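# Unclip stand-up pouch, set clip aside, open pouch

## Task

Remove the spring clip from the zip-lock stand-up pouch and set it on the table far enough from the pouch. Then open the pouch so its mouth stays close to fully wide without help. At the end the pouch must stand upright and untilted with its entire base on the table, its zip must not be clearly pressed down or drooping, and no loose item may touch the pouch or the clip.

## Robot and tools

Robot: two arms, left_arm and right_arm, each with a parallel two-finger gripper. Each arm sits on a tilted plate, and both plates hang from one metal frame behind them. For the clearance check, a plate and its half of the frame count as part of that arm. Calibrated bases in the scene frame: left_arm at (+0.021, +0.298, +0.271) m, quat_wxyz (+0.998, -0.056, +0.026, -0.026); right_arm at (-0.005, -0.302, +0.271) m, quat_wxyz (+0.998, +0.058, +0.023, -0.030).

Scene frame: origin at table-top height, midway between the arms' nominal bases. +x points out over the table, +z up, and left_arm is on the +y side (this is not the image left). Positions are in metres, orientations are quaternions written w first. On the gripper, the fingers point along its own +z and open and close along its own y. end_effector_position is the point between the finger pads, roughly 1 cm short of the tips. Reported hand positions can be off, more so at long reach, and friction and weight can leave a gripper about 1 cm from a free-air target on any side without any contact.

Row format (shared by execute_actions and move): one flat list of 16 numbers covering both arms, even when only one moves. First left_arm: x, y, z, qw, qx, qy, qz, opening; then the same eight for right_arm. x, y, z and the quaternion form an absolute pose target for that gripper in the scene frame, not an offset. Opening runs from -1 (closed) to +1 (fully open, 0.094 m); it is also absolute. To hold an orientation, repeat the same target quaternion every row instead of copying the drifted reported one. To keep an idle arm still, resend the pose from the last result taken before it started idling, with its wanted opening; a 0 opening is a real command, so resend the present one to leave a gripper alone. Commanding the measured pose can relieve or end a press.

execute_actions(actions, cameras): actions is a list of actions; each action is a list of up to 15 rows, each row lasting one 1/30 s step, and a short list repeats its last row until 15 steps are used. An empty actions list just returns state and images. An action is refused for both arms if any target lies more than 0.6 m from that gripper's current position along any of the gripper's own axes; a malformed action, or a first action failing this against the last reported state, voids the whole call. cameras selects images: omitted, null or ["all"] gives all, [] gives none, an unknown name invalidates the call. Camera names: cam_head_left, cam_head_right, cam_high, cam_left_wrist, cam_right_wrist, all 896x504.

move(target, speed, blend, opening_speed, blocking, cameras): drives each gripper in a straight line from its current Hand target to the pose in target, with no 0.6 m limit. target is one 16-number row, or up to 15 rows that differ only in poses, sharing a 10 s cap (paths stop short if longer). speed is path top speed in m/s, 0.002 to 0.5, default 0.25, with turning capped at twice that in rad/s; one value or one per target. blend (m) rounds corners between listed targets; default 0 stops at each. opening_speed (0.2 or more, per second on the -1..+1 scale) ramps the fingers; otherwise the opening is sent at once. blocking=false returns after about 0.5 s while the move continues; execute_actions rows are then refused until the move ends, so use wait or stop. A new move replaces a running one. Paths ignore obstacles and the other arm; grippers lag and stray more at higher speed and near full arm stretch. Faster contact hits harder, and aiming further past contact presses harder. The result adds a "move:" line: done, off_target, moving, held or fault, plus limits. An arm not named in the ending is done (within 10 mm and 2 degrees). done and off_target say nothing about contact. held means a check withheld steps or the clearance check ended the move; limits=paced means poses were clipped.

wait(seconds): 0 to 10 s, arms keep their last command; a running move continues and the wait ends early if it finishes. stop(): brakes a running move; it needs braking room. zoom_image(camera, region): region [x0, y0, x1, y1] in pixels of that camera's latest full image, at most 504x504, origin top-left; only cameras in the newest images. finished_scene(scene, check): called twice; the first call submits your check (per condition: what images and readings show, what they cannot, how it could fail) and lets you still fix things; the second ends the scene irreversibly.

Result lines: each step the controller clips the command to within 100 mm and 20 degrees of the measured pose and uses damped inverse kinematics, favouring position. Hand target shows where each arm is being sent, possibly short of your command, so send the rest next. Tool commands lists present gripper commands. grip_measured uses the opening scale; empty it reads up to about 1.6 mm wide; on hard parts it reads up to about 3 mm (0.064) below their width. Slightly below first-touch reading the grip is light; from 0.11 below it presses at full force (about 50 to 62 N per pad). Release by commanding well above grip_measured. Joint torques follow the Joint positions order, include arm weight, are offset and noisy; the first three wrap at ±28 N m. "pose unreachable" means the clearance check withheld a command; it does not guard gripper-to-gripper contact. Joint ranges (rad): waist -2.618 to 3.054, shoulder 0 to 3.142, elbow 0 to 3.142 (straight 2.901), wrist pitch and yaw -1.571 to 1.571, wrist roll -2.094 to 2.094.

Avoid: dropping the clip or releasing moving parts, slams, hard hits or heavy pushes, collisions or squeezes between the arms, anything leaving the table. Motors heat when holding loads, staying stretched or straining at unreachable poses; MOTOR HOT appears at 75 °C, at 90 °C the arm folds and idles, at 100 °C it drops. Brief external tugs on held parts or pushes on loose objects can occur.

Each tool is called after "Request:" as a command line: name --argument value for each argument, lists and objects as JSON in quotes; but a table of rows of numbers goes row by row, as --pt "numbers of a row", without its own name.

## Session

Scene 1 done. Now scene 2.

Request:
execute_actions --actions '[]'

Request:
zoom_image --camera "cam_high" --region '[320, 140, 570, 340]'

Request:
zoom_image --camera "cam_head_right" --region '[440, 80, 690, 300]'

Request:
zoom_image --camera "cam_head_left" --region '[400, 80, 650, 300]'

Scene clock: 0.00 s.
left_arm: end_effector_position=(+0.6061, +0.2954, +0.0972) grip_measured=+1.000 end_effector_quat_wxyz=(+0.636, -0.293, +0.710, -0.078) | right_arm: end_effector_position=(+0.4022, -0.4491, +0.3829) grip_measured=+1.000 end_effector_quat_wxyz=(+0.159, +0.748, +0.624, -0.160)
Joint positions: left_arm=[-0.031 3.115 1.59 1.423 -0.364 -0.457 0.094] | right_arm=[-0.032 2.077 1.901 -1.339 0.567 1.654 0.094]
Joint velocities: left_arm=[0.002 0.002 -0.012 -0.022 -0.037 -0.081 0] | right_arm=[-0.002 -0.002 -0.012 -0.007 0.022 -0.022 0]
Joint torques (N m): no reading
Motor temperatures (°C): left_arm=[26 38 35 32 25 26 28] | right_arm=[26 38 35 30 24 24 23]
Heat: left arm: 38 °C; right arm: 38 °C.
Hand target: left_arm +0.6097, +0.2939, +0.1037; +0.641, -0.291, +0.706, -0.080 | right_arm +0.4023, -0.4510, +0.3898; +0.168, +0.747, +0.623, -0.161
Tool commands: left_gripper/opening=+1.0 right_gripper/opening=+1.0

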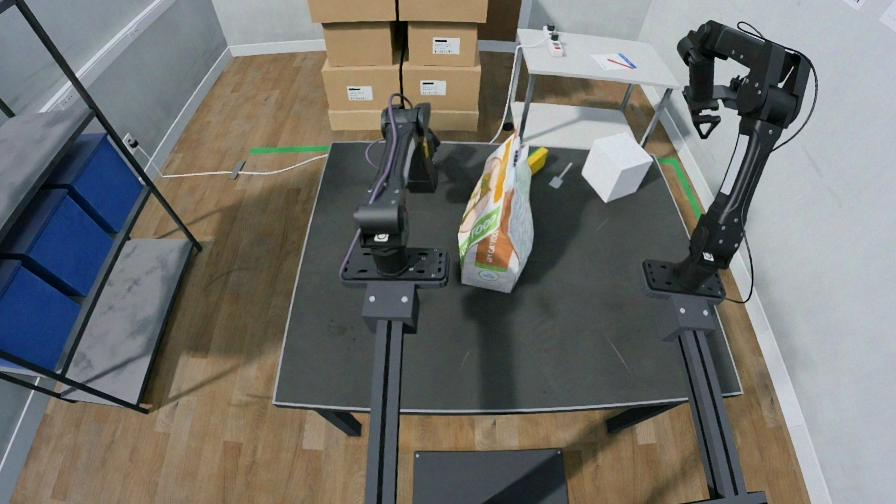

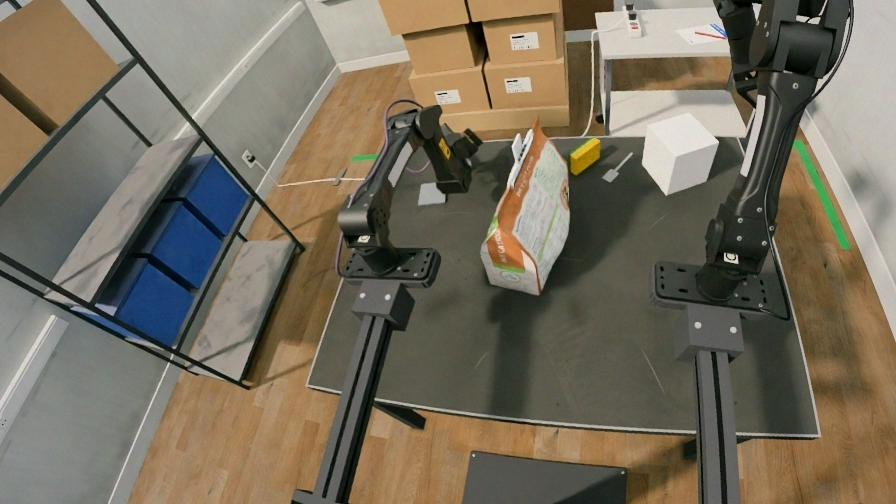

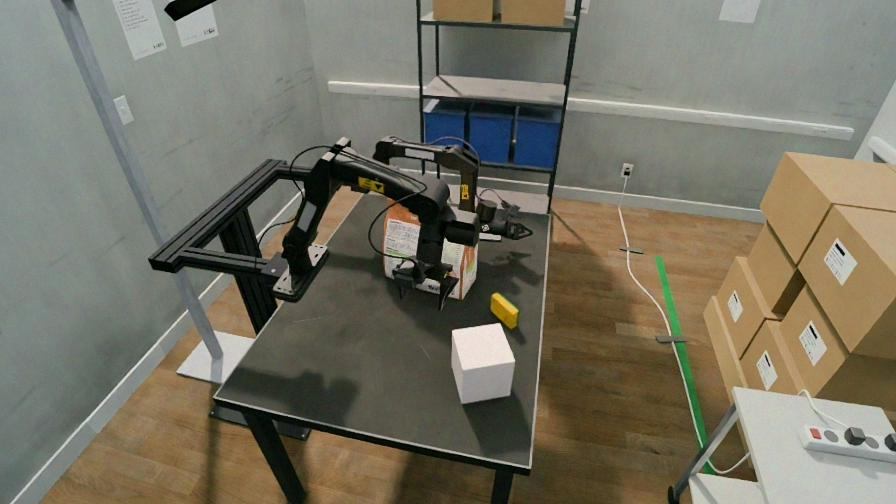

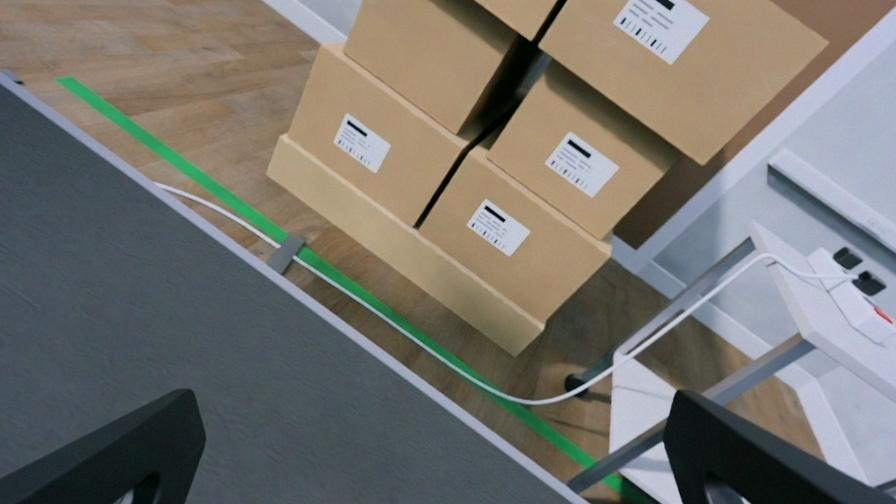

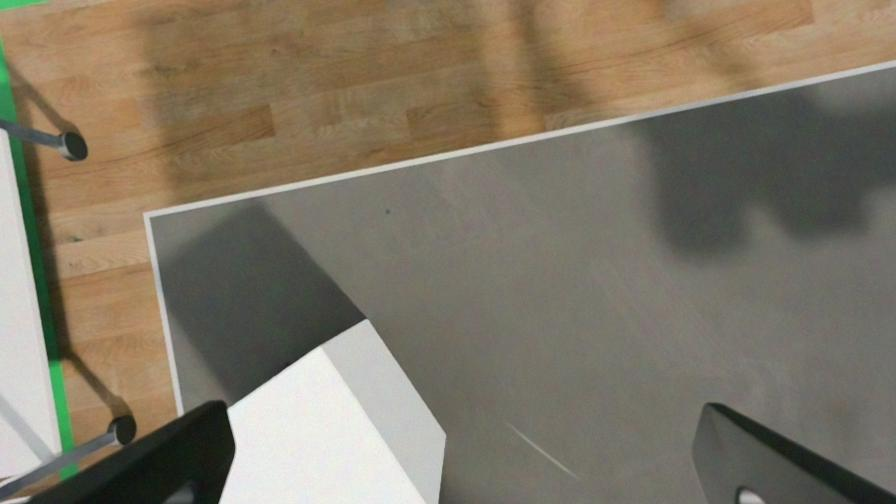

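Scaled by 2.016 from the camera's 896x504 image, which has a finer 1280x720 frame.

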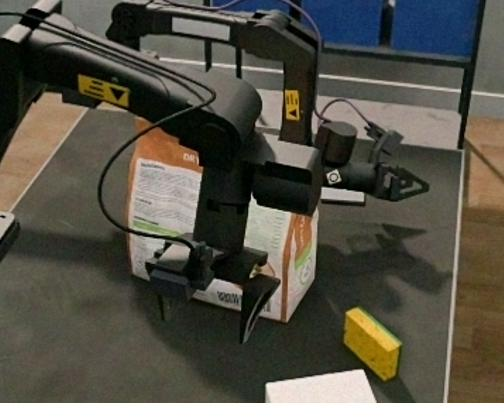

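Scaled by 2.016 from the camera's 896x504 image, which has a finer 1280x720 frame.

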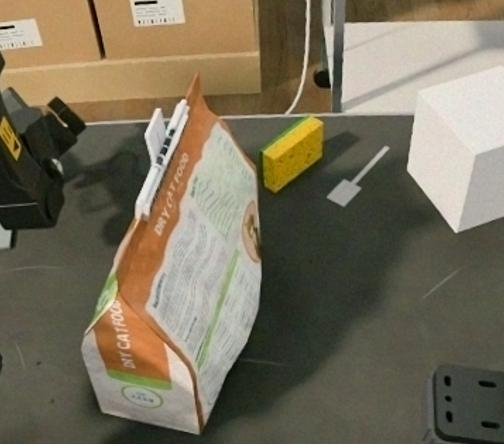

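Scaled by 2.016 from the camera's 896x504 image, which has a finer 1280x720 frame.

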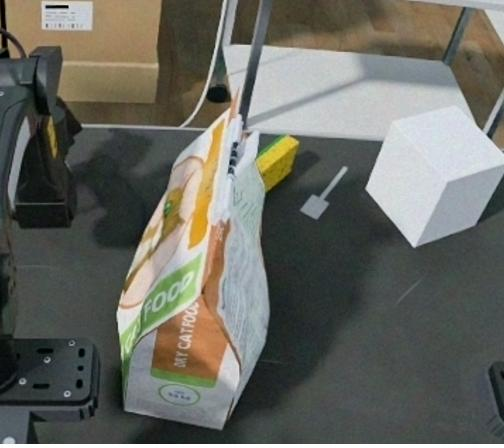

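Request:
execute_actions --actions '[]'

Scene clock: 0.97 s.
left_arm: end_effector_position=(+0.6061, +0.2954, +0.0972) grip_measured=+1.000 end_effector_quat_wxyz=(+0.636, -0.293, +0.710, -0.078) | right_arm: end_effector_position=(+0.4022, -0.4491, +0.3829) grip_measured=+1.000 end_effector_quat_wxyz=(+0.159, +0.748, +0.624, -0.160)
Joint positions: left_arm=[-0.031 3.115 1.59 1.423 -0.364 -0.457 0.094] | right_arm=[-0.032 2.077 1.901 -1.339 0.567 1.654 0.094]
Joint velocities: left_arm=[-0.022 0.007 0.002 0.022 -0.066 -0.051 0] | right_arm=[0.002 -0.027 0.002 -0.081 0.022 0.007 0]
Joint torques (N m): left_arm=[-1.72 -13.31 3.29 2.26 0.03 0.03] | right_arm=[1.11 -13.57 6.98 0.14 0.37 0.02]
Motor temperatures (°C): left_arm=[26 39 35 32 25 26 28] | right_arm=[26 39 35 29 24 24 23]
Heat: left arm: 39 °C; right arm: 39 °C.
Hand target: left_arm +0.6097, +0.2939, +0.1037; +0.641, -0.291, +0.706, -0.080 | right_arm +0.4023, -0.4510, +0.3898; +0.168, +0.747, +0.623, -0.161
Tool commands: left_gripper/opening=+1.0 right_gripper/opening=+1.0

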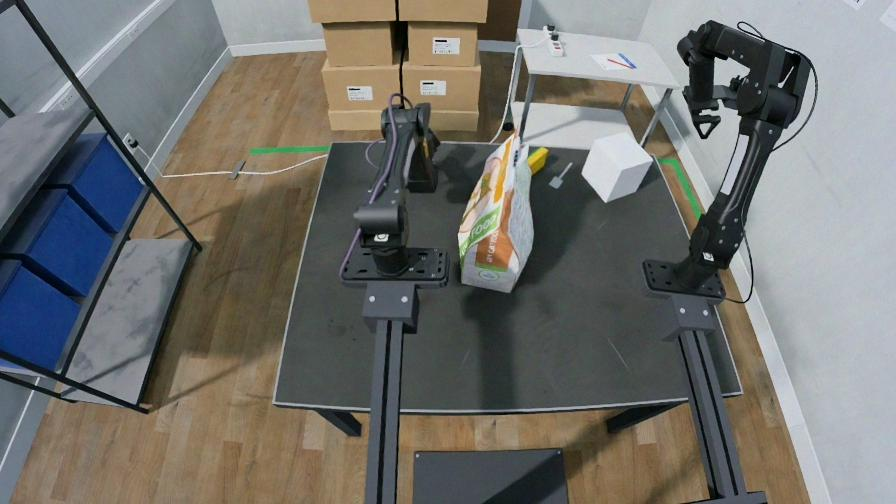

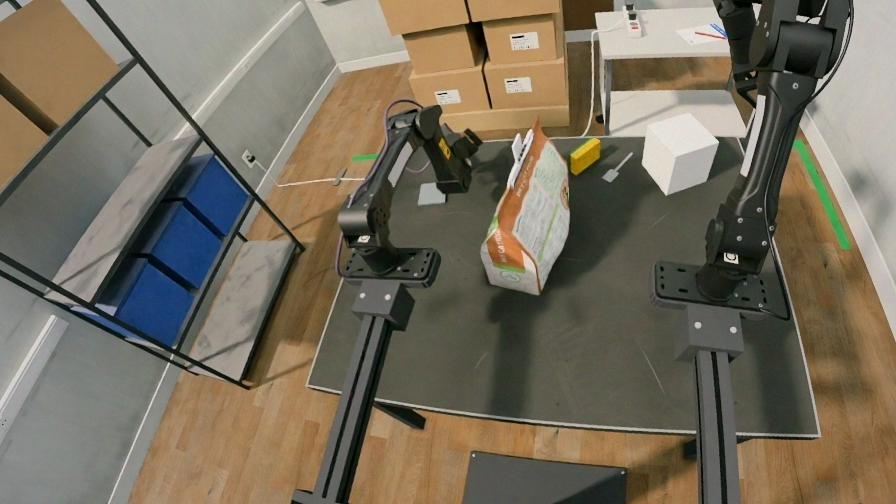

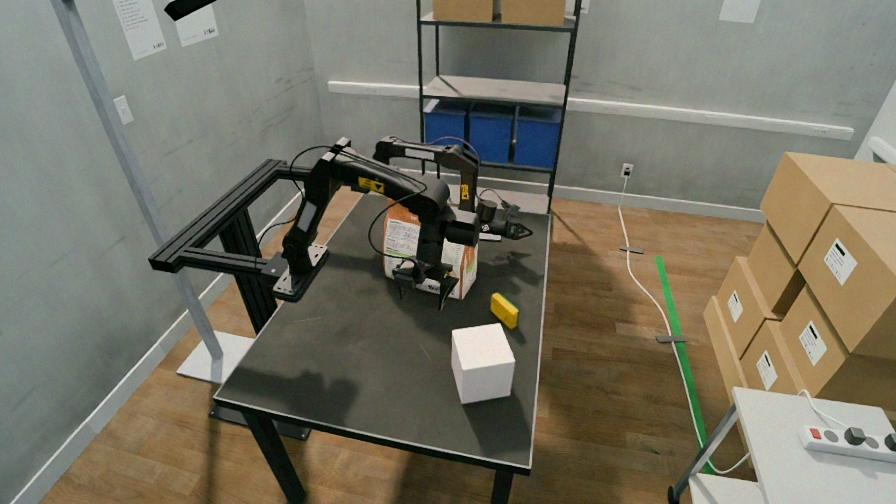

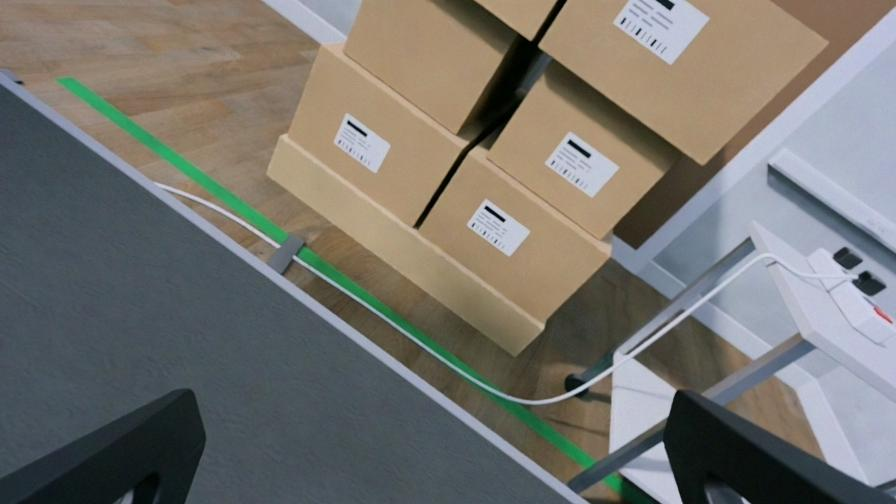

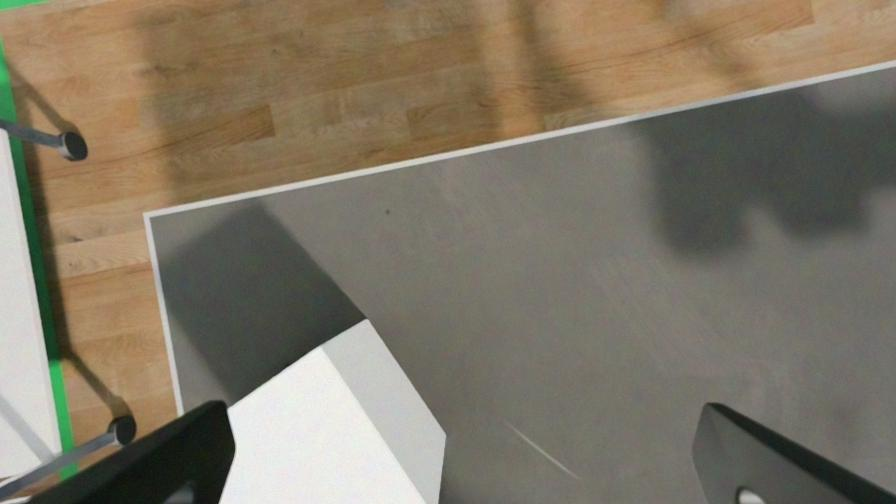

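Request:
move --pt "0.6097 0.2939 0.1037 0.641 -0.291 0.706 -0.08 1 0.33 -0.40 0.5 0.1304 0.039 0.9906 -0.0051 1" --pt "0.6097 0.2939 0.1037 0.641 -0.291 0.706 -0.08 1 0.26 -0.1 0.56 0.19 0.029 0.979 0.071 1" --speed 0.15 --blend 0.05

Request:
zoom_image --camera "cam_head_right" --region '[440, 90, 640, 310]'

Request:
zoom_image --camera "cam_head_left" --region '[440, 110, 640, 310]'

Scene clock: 10.73 s.
left_arm: end_effector_position=(+0.6061, +0.2954, +0.0972) grip_measured=+1.000 end_effector_quat_wxyz=(+0.636, -0.293, +0.710, -0.078) | right_arm: end_effector_position=(+0.2510, -0.1012, +0.5567) grip_measured=+1.000 end_effector_quat_wxyz=(+0.185, +0.027, +0.979, +0.076)
Joint positions: left_arm=[-0.031 3.115 1.59 1.423 -0.364 -0.457 0.094] | right_arm=[0.982 1.657 1.909 -1.534 0.309 0.906 0.094]
Joint velocities: left_arm=[-0.002 -0.007 -0.002 -0.007 -0.022 0.022 0] | right_arm=[-0.002 -0.007 0.002 -0.066 -0.051 0.022 0]
Joint torques (N m): left_arm=[-1.7 -13.35 3.23 2.25 0.02 0.02] | right_arm=[0.8 -6.04 8.17 0.86 0.3 0.06]
Motor temperatures (°C): left_arm=[26 43 35 34 25 26 28] | right_arm=[26 42 35 29 24 24 23]
Heat: left arm: 43 °C; right arm: 42 °C.
Hand target: left_arm +0.6097, +0.2939, +0.1037; +0.641, -0.291, +0.706, -0.080 | right_arm +0.2537, -0.1022, +0.5600; +0.192, +0.029, +0.978, +0.071
Off the commanded pose: left_arm 0.008 m, 1 deg | right_arm 0.010 m, 1 deg.
move: done

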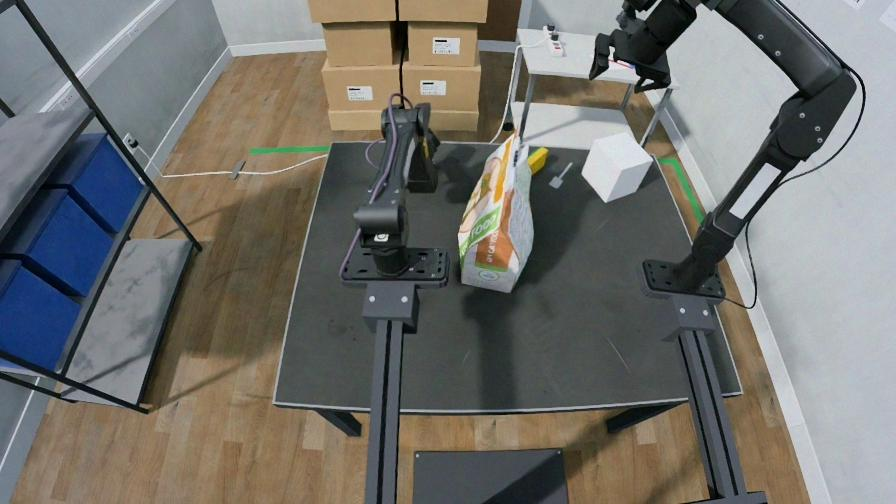

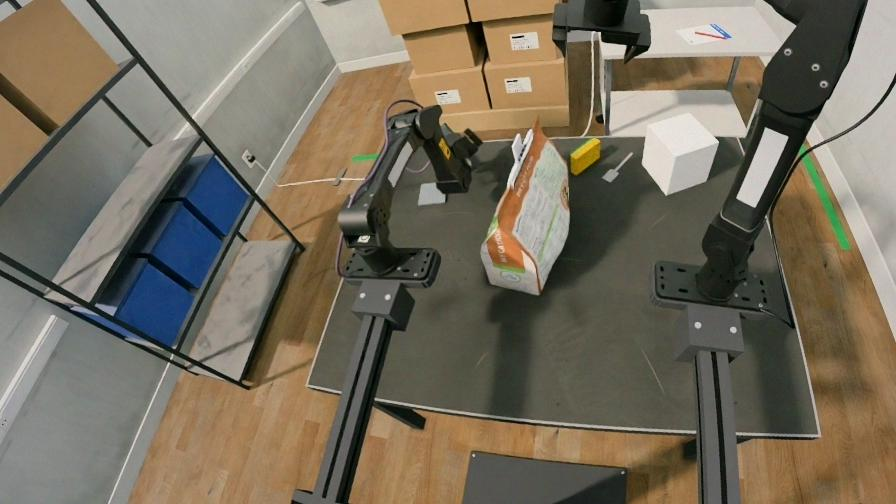

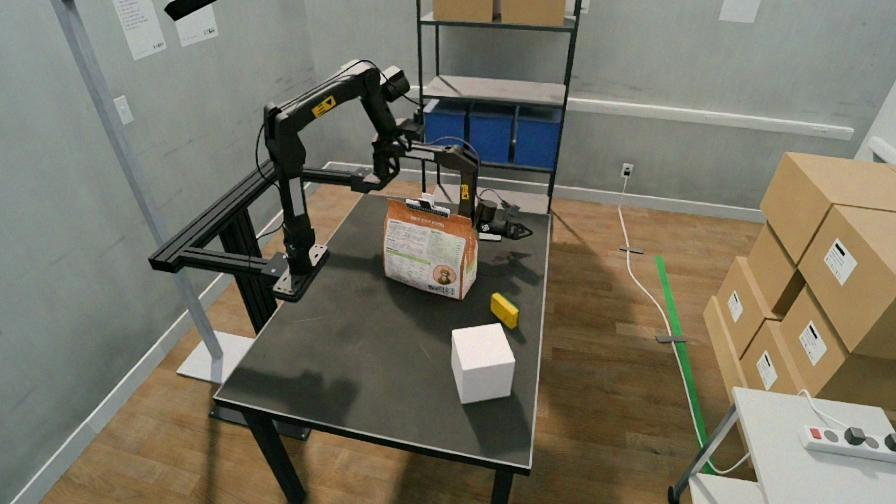

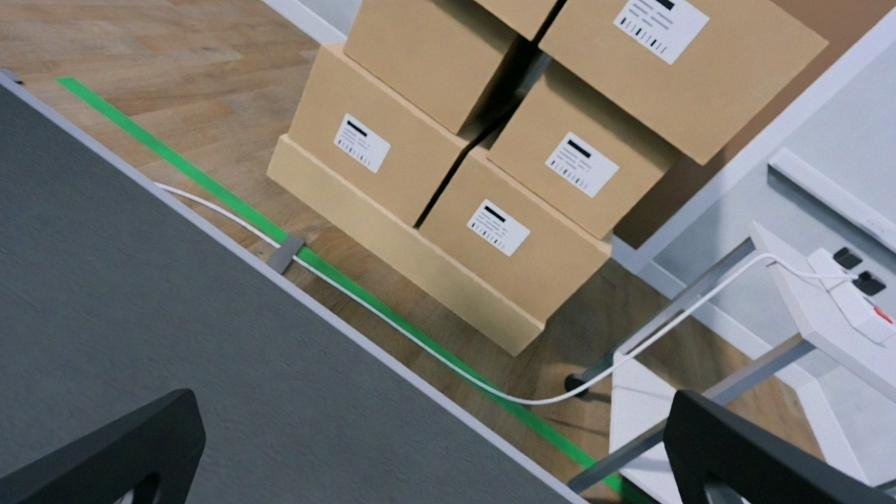

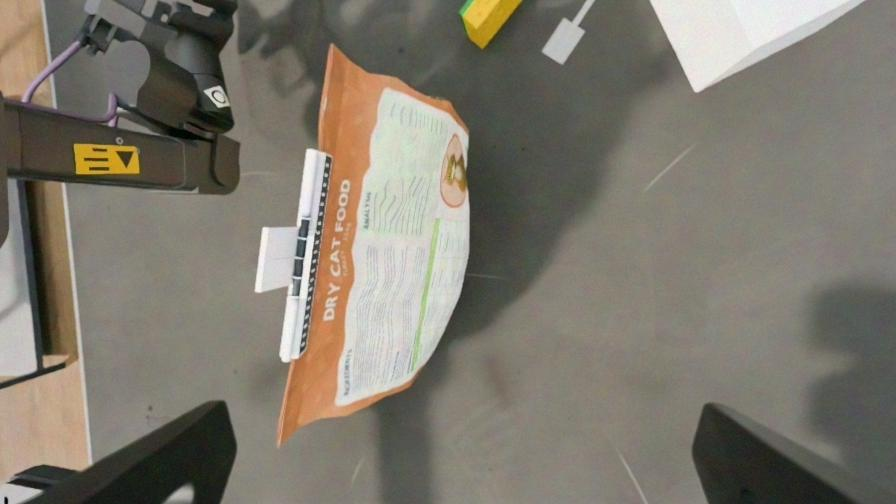

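Scaled by 2.291 from the camera's 896x504 image, which has a finer 1280x720 frame.

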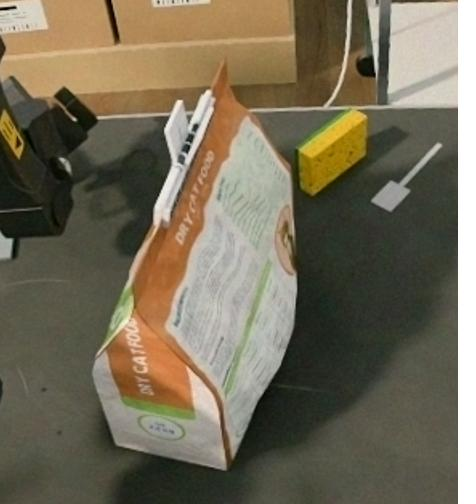

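Scaled by 2.520 from the camera's 896x504 image, which has a finer 1280x720 frame.

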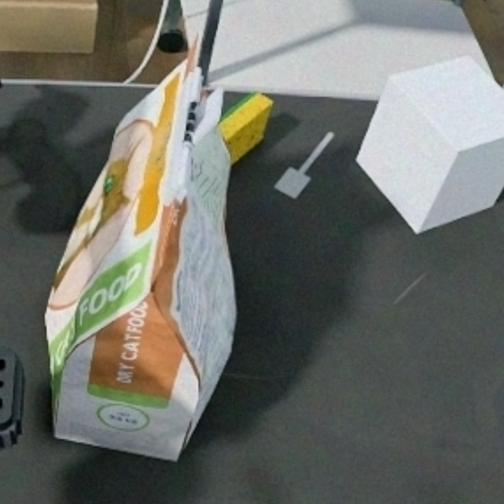

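Request:
zoom_image --camera "cam_right_wrist" --region '[230, 130, 380, 370]'

Request:
zoom_image --camera "cam_high" --region '[370, 170, 500, 250]'

Request:
zoom_image --camera "cam_head_left" --region '[495, 120, 555, 200]'

Request:
zoom_image --camera "cam_head_right" --region '[490, 110, 570, 210]'

Scaled by 2.100 from the camera's 896x504 image, which has a finer 1280x720 frame.

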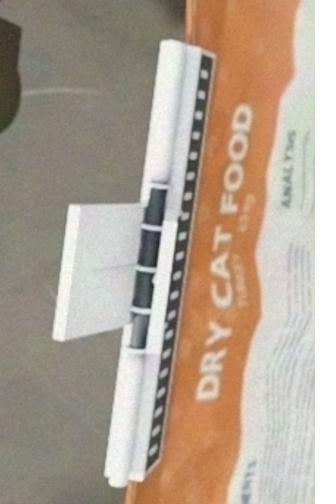

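Scaled by 3.877 from the camera's 896x504 image, which has a finer 1280x720 frame.

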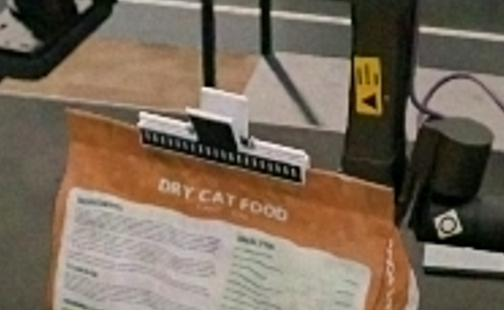

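Scaled by 6.300 from the camera's 896x504 image, which has a finer 1280x720 frame.

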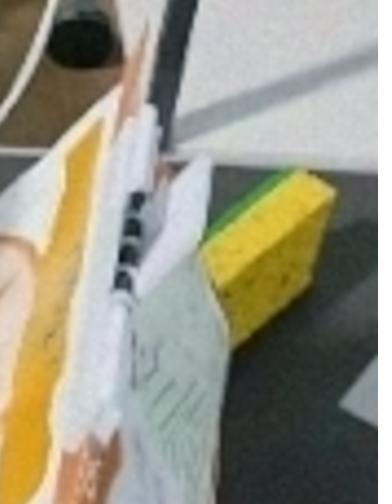

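Scaled by 5.040 from the camera's 896x504 image, which has a finer 1280x720 frame.

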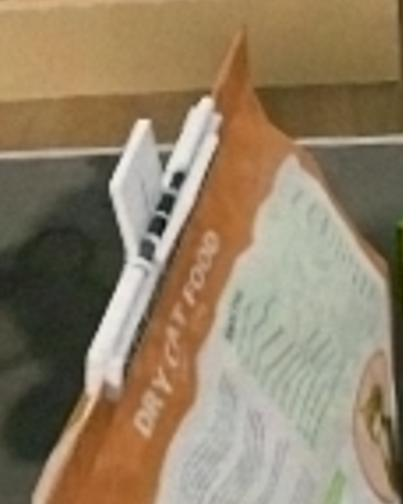

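Request:
move --target '[0.6097,0.2939,0.1037,0.641,-0.291,0.706,-0.08,1,0.26,0.02,0.56,0.19,0.029,0.979,0.071,1]' --speed 0.15 --cameras '["cam_right_wrist"]'

Request:
zoom_image --camera "cam_right_wrist" --region '[350, 100, 600, 400]'

Scene clock: 14.00 s.
left_arm: end_effector_position=(+0.6061, +0.2954, +0.0972) grip_measured=+1.000 end_effector_quat_wxyz=(+0.636, -0.293, +0.710, -0.078) | right_arm: end_effector_position=(+0.2555, +0.0196, +0.5574) grip_measured=+1.000 end_effector_quat_wxyz=(+0.202, +0.023, +0.973, +0.107)
Joint positions: left_arm=[-0.031 3.115 1.59 1.423 -0.364 -0.457 0.094] | right_arm=[1.158 2.046 2.351 -1.571 0.352 1.062 0.094]
Joint velocities: left_arm=[-0.012 0.002 -0.007 -0.007 -0.037 -0.037 0] | right_arm=[-0.007 -0.007 -0.007 -0.022 -0.007 0.037 0]
Joint torques (N m): left_arm=[-1.68 -13.34 3.22 2.25 0.02 0.03] | right_arm=[1.06 -9.54 7.91 0.94 0.33 0.06]
Motor temperatures (°C): left_arm=[26 45 35 34 25 26 28] | right_arm=[26 42 36 30 24 24 23]
Heat: left arm: 45 °C; right arm: 42 °C.
Hand target: left_arm +0.6097, +0.2939, +0.1037; +0.641, -0.291, +0.706, -0.080 | right_arm +0.2578, +0.0198, +0.5590; +0.210, +0.025, +0.972, +0.102
Off the commanded pose: left_arm 0.008 m, 1 deg | right_arm 0.005 m, 4 deg.
joint sent to its limit (right arm) — joint 4 (wrist pitch), lower limit. The joint targets are off in orientation, not in position.
move: off_target (right_arm)
Images, in order (width x height): cam_right_wrist 896x504.

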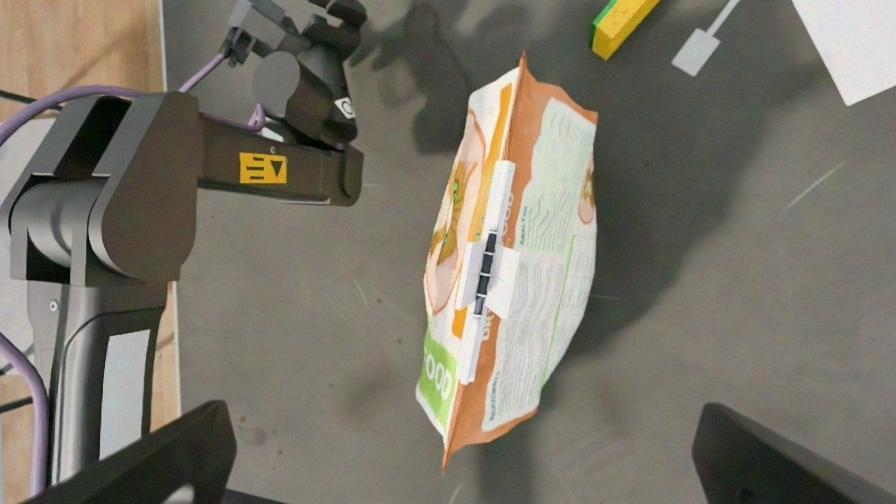

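Scaled by 1.680 from the camera's 896x504 image, which has a finer 1280x720 frame.

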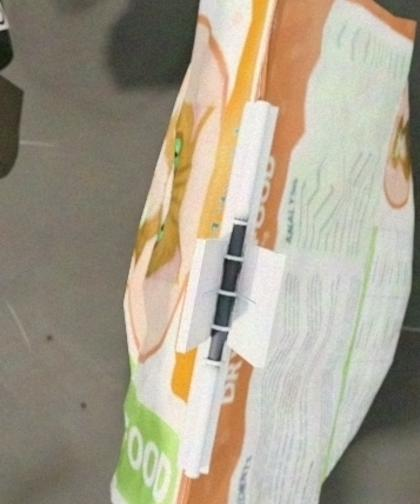

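Request:
move --target '[0.6097,0.2939,0.1037,0.641,-0.291,0.706,-0.08,1,0.28,0.044,0.45,0.1299,0.0951,0.9868,-0.0125,0.4]' --speed 0.12 --cameras '["cam_right_wrist","cam_high"]'

Request:
zoom_image --camera "cam_right_wrist" --region '[250, 204, 650, 504]'

Scene clock: 17.13 s.
left_arm: end_effector_position=(+0.6061, +0.2954, +0.0972) grip_measured=+1.000 end_effector_quat_wxyz=(+0.636, -0.293, +0.710, -0.078) | right_arm: end_effector_position=(+0.2776, +0.0434, +0.4515) grip_measured=+0.402 end_effector_quat_wxyz=(+0.142, +0.088, +0.986, +0.009)
Joint positions: left_arm=[-0.031 3.115 1.59 1.423 -0.364 -0.457 0.094] | right_arm=[1.115 2.31 2.371 -1.571 0.346 1.205 0.066]
Joint velocities: left_arm=[-0.012 -0.002 0.002 -0.066 -0.007 -0.007 0] | right_arm=[0.002 0.002 0.002 -0.037 0.007 -0.051 -0.001]
Joint torques (N m): left_arm=[-1.68 -13.34 3.22 2.24 0.02 0.03] | right_arm=[0.7 -11.95 8.31 0.41 0.11 0.05]
Motor temperatures (°C): left_arm=[26 46 35 34 25 26 28] | right_arm=[26 42 36 29 24 24 23]
Heat: left arm: 46 °C; right arm: 42 °C.
Hand target: left_arm +0.6097, +0.2939, +0.1037; +0.641, -0.291, +0.706, -0.080 | right_arm +0.2796, +0.0444, +0.4497; +0.141, +0.092, +0.986, +0.007
Off the commanded pose: left_arm 0.008 m, 1 deg | right_arm 0.003 m, 3 deg.
joint sent to its limit (right arm) — joint 4 (wrist pitch), lower limit. The joint targets are off in orientation, not in position.
move: off_target (right_arm)
Images, in order (width x height): cam_high 896x504, cam_right_wrist 896x504.

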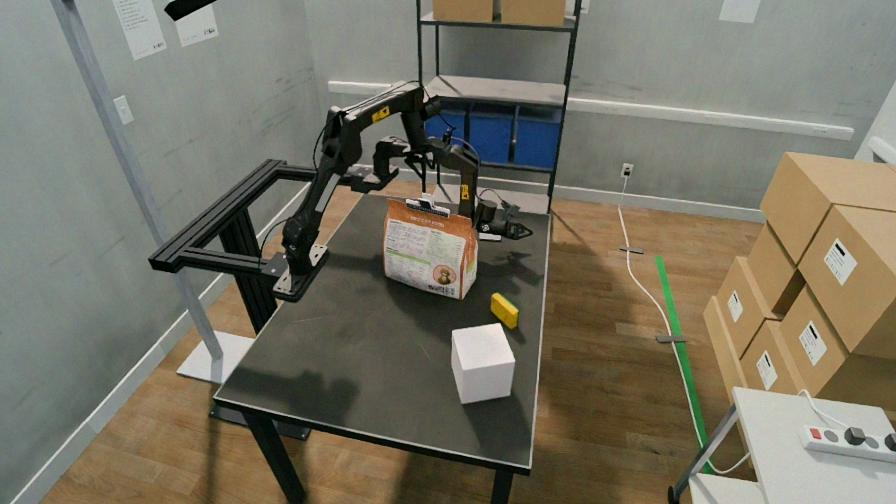

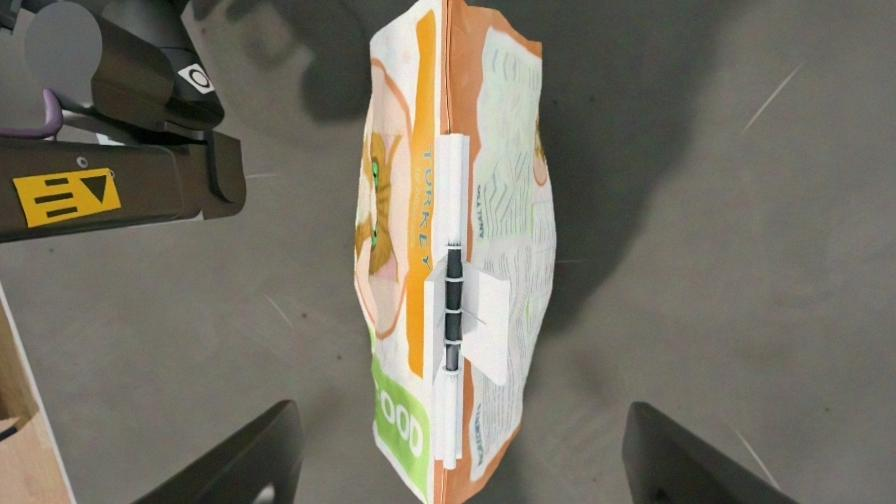

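Scaled by 1.260 from the camera's 896x504 image, which has a finer 1280x720 frame.

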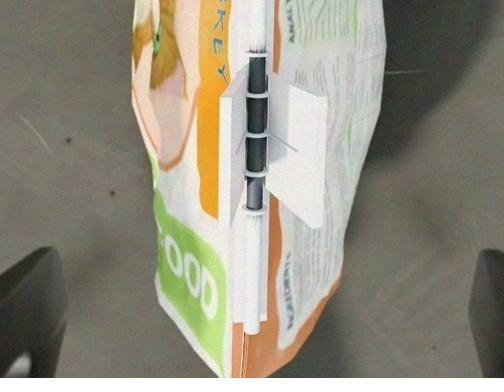

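Request:
move --target '[0.6097,0.2939,0.1037,0.641,-0.291,0.706,-0.08,1,0.279,0.045,0.36,0.1299,0.0951,0.9868,-0.0125,0.4]' --speed 0.08 --cameras '["cam_right_wrist","cam_head_right"]'

Request:
zoom_image --camera "cam_right_wrist" --region '[250, 204, 650, 504]'

Request:
zoom_image --camera "cam_head_right" --region '[460, 60, 640, 200]'

Scene clock: 19.47 s.
left_arm: end_effector_position=(+0.6061, +0.2954, +0.0972) grip_measured=+1.000 end_effector_quat_wxyz=(+0.636, -0.293, +0.710, -0.078) | right_arm: end_effector_position=(+0.2778, +0.0467, +0.3567) grip_measured=+0.402 end_effector_quat_wxyz=(+0.128, +0.091, +0.988, -0.018)
Joint positions: left_arm=[-0.031 3.115 1.59 1.423 -0.364 -0.457 0.094] | right_arm=[1.097 2.31 1.994 -1.254 0.343 1.206 0.066]
Joint velocities: left_arm=[-0.012 0.007 -0.002 -0.051 0.007 -0.022 0] | right_arm=[-0.007 0.007 0.007 0.066 -0.022 -0.007 -0.001]
Joint torques (N m): left_arm=[-1.69 -13.34 3.22 2.25 0.03 0.03] | right_arm=[0.69 -14.91 5.75 0.49 0.12 0.05]
Motor temperatures (°C): left_arm=[26 46 35 35 25 26 28] | right_arm=[26 44 36 29 24 24 23]
Heat: left arm: 46 °C; right arm: 44 °C.
Hand target: left_arm +0.6097, +0.2939, +0.1037; +0.641, -0.291, +0.706, -0.080 | right_arm +0.2796, +0.0455, +0.3601; +0.130, +0.095, +0.987, -0.013
Off the commanded pose: left_arm 0.008 m, 1 deg | right_arm 0.004 m, 1 deg.
move: done
Images, in order (width x height): cam_head_right 896x504, cam_right_wrist 896x504.

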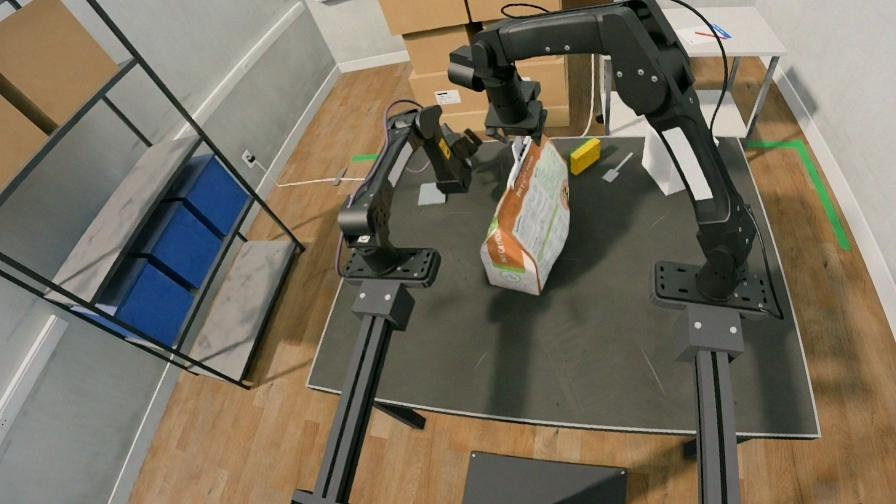

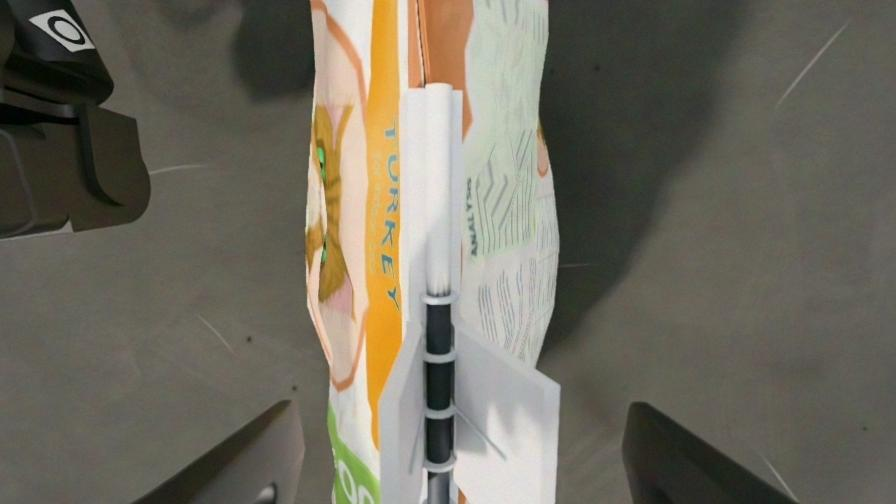

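Scaled by 1.260 from the camera's 896x504 image, which has a finer 1280x720 frame.

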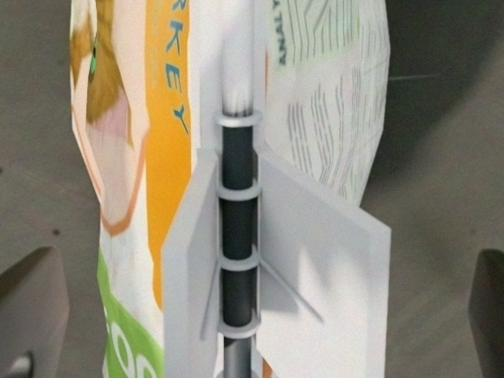

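Scaled by 2.800 from the camera's 896x504 image, which has a finer 1280x720 frame.

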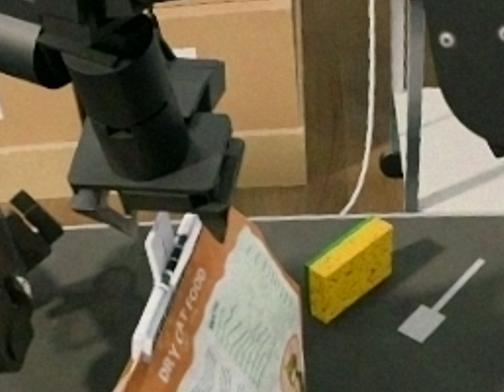

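Request:
move --target '[0.6097,0.2939,0.1037,0.641,-0.291,0.706,-0.08,1,0.270,0.0455,0.358,0.1299,0.0951,0.9868,-0.0125,0.4]' --speed 0.05 --cameras '["cam_right_wrist"]'

Request:
move --target '[0.6097,0.2939,0.1037,0.641,-0.291,0.706,-0.08,1,0.270,0.0455,0.358,0.1299,0.0951,0.9868,-0.0125,-0.4]' --opening_speed 0.5 --cameras '["cam_right_wrist"]'

Scene clock: 20.93 s.
left_arm: end_effector_position=(+0.6061, +0.2954, +0.0972) grip_measured=+1.000 end_effector_quat_wxyz=(+0.636, -0.293, +0.710, -0.078) | right_arm: end_effector_position=(+0.2719, +0.0427, +0.3450) grip_measured=+0.402 end_effector_quat_wxyz=(+0.122, +0.093, +0.988, -0.029)
Joint positions: left_arm=[-0.031 3.115 1.59 1.423 -0.364 -0.457 0.094] | right_arm=[1.101 2.31 1.948 -1.235 0.343 1.222 0.066]
Joint velocities: left_arm=[-0.012 0.002 -0.002 -0.037 -0.037 -0.139 0] | right_arm=[-0.002 -0.002 0.007 -0.022 0.007 -0.022 0]
Joint torques (N m): left_arm=[-1.68 -13.34 3.23 2.24 0.03 0.02] | right_arm=[1.69 -16.79 5.74 0.41 0.12 0.08]
Motor temperatures (°C): left_arm=[26 46 35 35 25 26 28] | right_arm=[26 46 36 29 24 24 23]
Heat: left arm: 46 °C; right arm: 46 °C.
Hand target: left_arm +0.6097, +0.2939, +0.1037; +0.641, -0.291, +0.706, -0.080 | right_arm +0.2701, +0.0454, +0.3580; +0.130, +0.095, +0.987, -0.013
Off the commanded pose: left_arm 0.008 m, 1 deg | right_arm 0.013 m, 2 deg.
move: off_target (right_arm)
Images, in order (width x height): cam_right_wrist 896x504.

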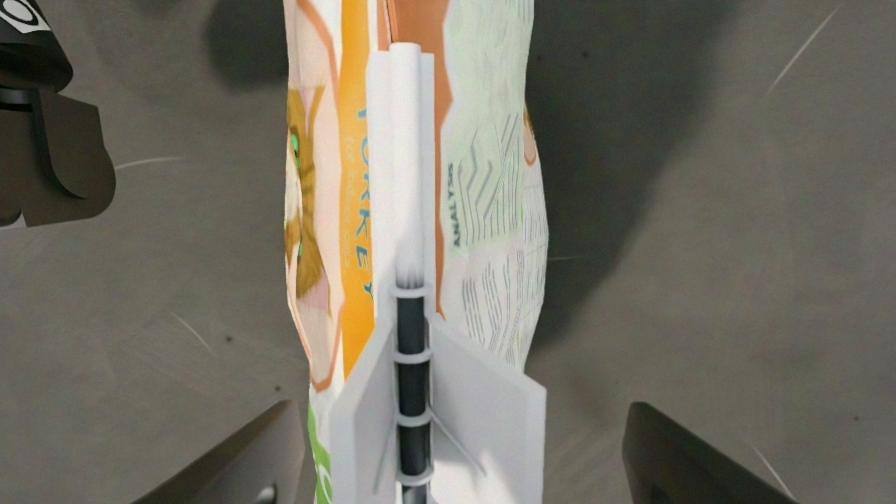

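Scene clock: 22.87 s.
left_arm: end_effector_position=(+0.6061, +0.2954, +0.0972) grip_measured=+1.000 end_effector_quat_wxyz=(+0.636, -0.293, +0.710, -0.078) | right_arm: end_effector_position=(+0.2720, +0.0432, +0.3450) grip_measured=-0.398 end_effector_quat_wxyz=(+0.122, +0.094, +0.988, -0.028)
Joint positions: left_arm=[-0.031 3.115 1.59 1.423 -0.364 -0.457 0.094] | right_arm=[1.101 2.31 1.948 -1.233 0.342 1.223 0.028]
Joint velocities: left_arm=[-0.017 -0.017 0.002 0.037 0.066 -0.037 0] | right_arm=[-0.022 0.002 -0.007 0.125 -0.007 0.022 -0.004]
Joint torques (N m): left_arm=[-1.7 -13.35 3.22 2.25 0.02 0.02] | right_arm=[1.7 -16.8 5.68 0.4 0.14 0.08]
Motor temperatures (°C): left_arm=[26 47 35 35 25 26 28] | right_arm=[26 48 36 29 24 24 23]
Heat: left arm: 47 °C; right arm: 48 °C.
Hand target: left_arm +0.6097, +0.2939, +0.1037; +0.641, -0.291, +0.706, -0.080 | right_arm +0.2699, +0.0453, +0.3578; +0.130, +0.095, +0.987, -0.013
Off the commanded pose: left_arm 0.008 m, 1 deg | right_arm 0.013 m, 2 deg.
move: off_target (right_arm)
Images, in order (width x height): cam_right_wrist 896x504.

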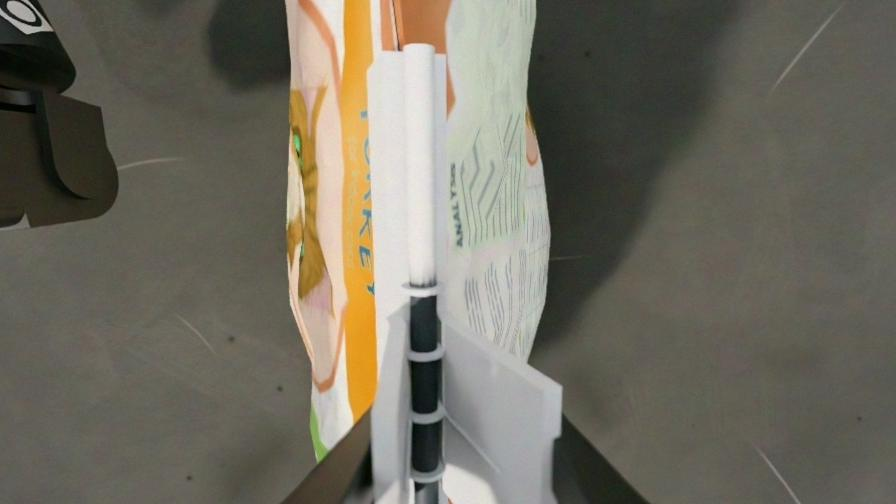

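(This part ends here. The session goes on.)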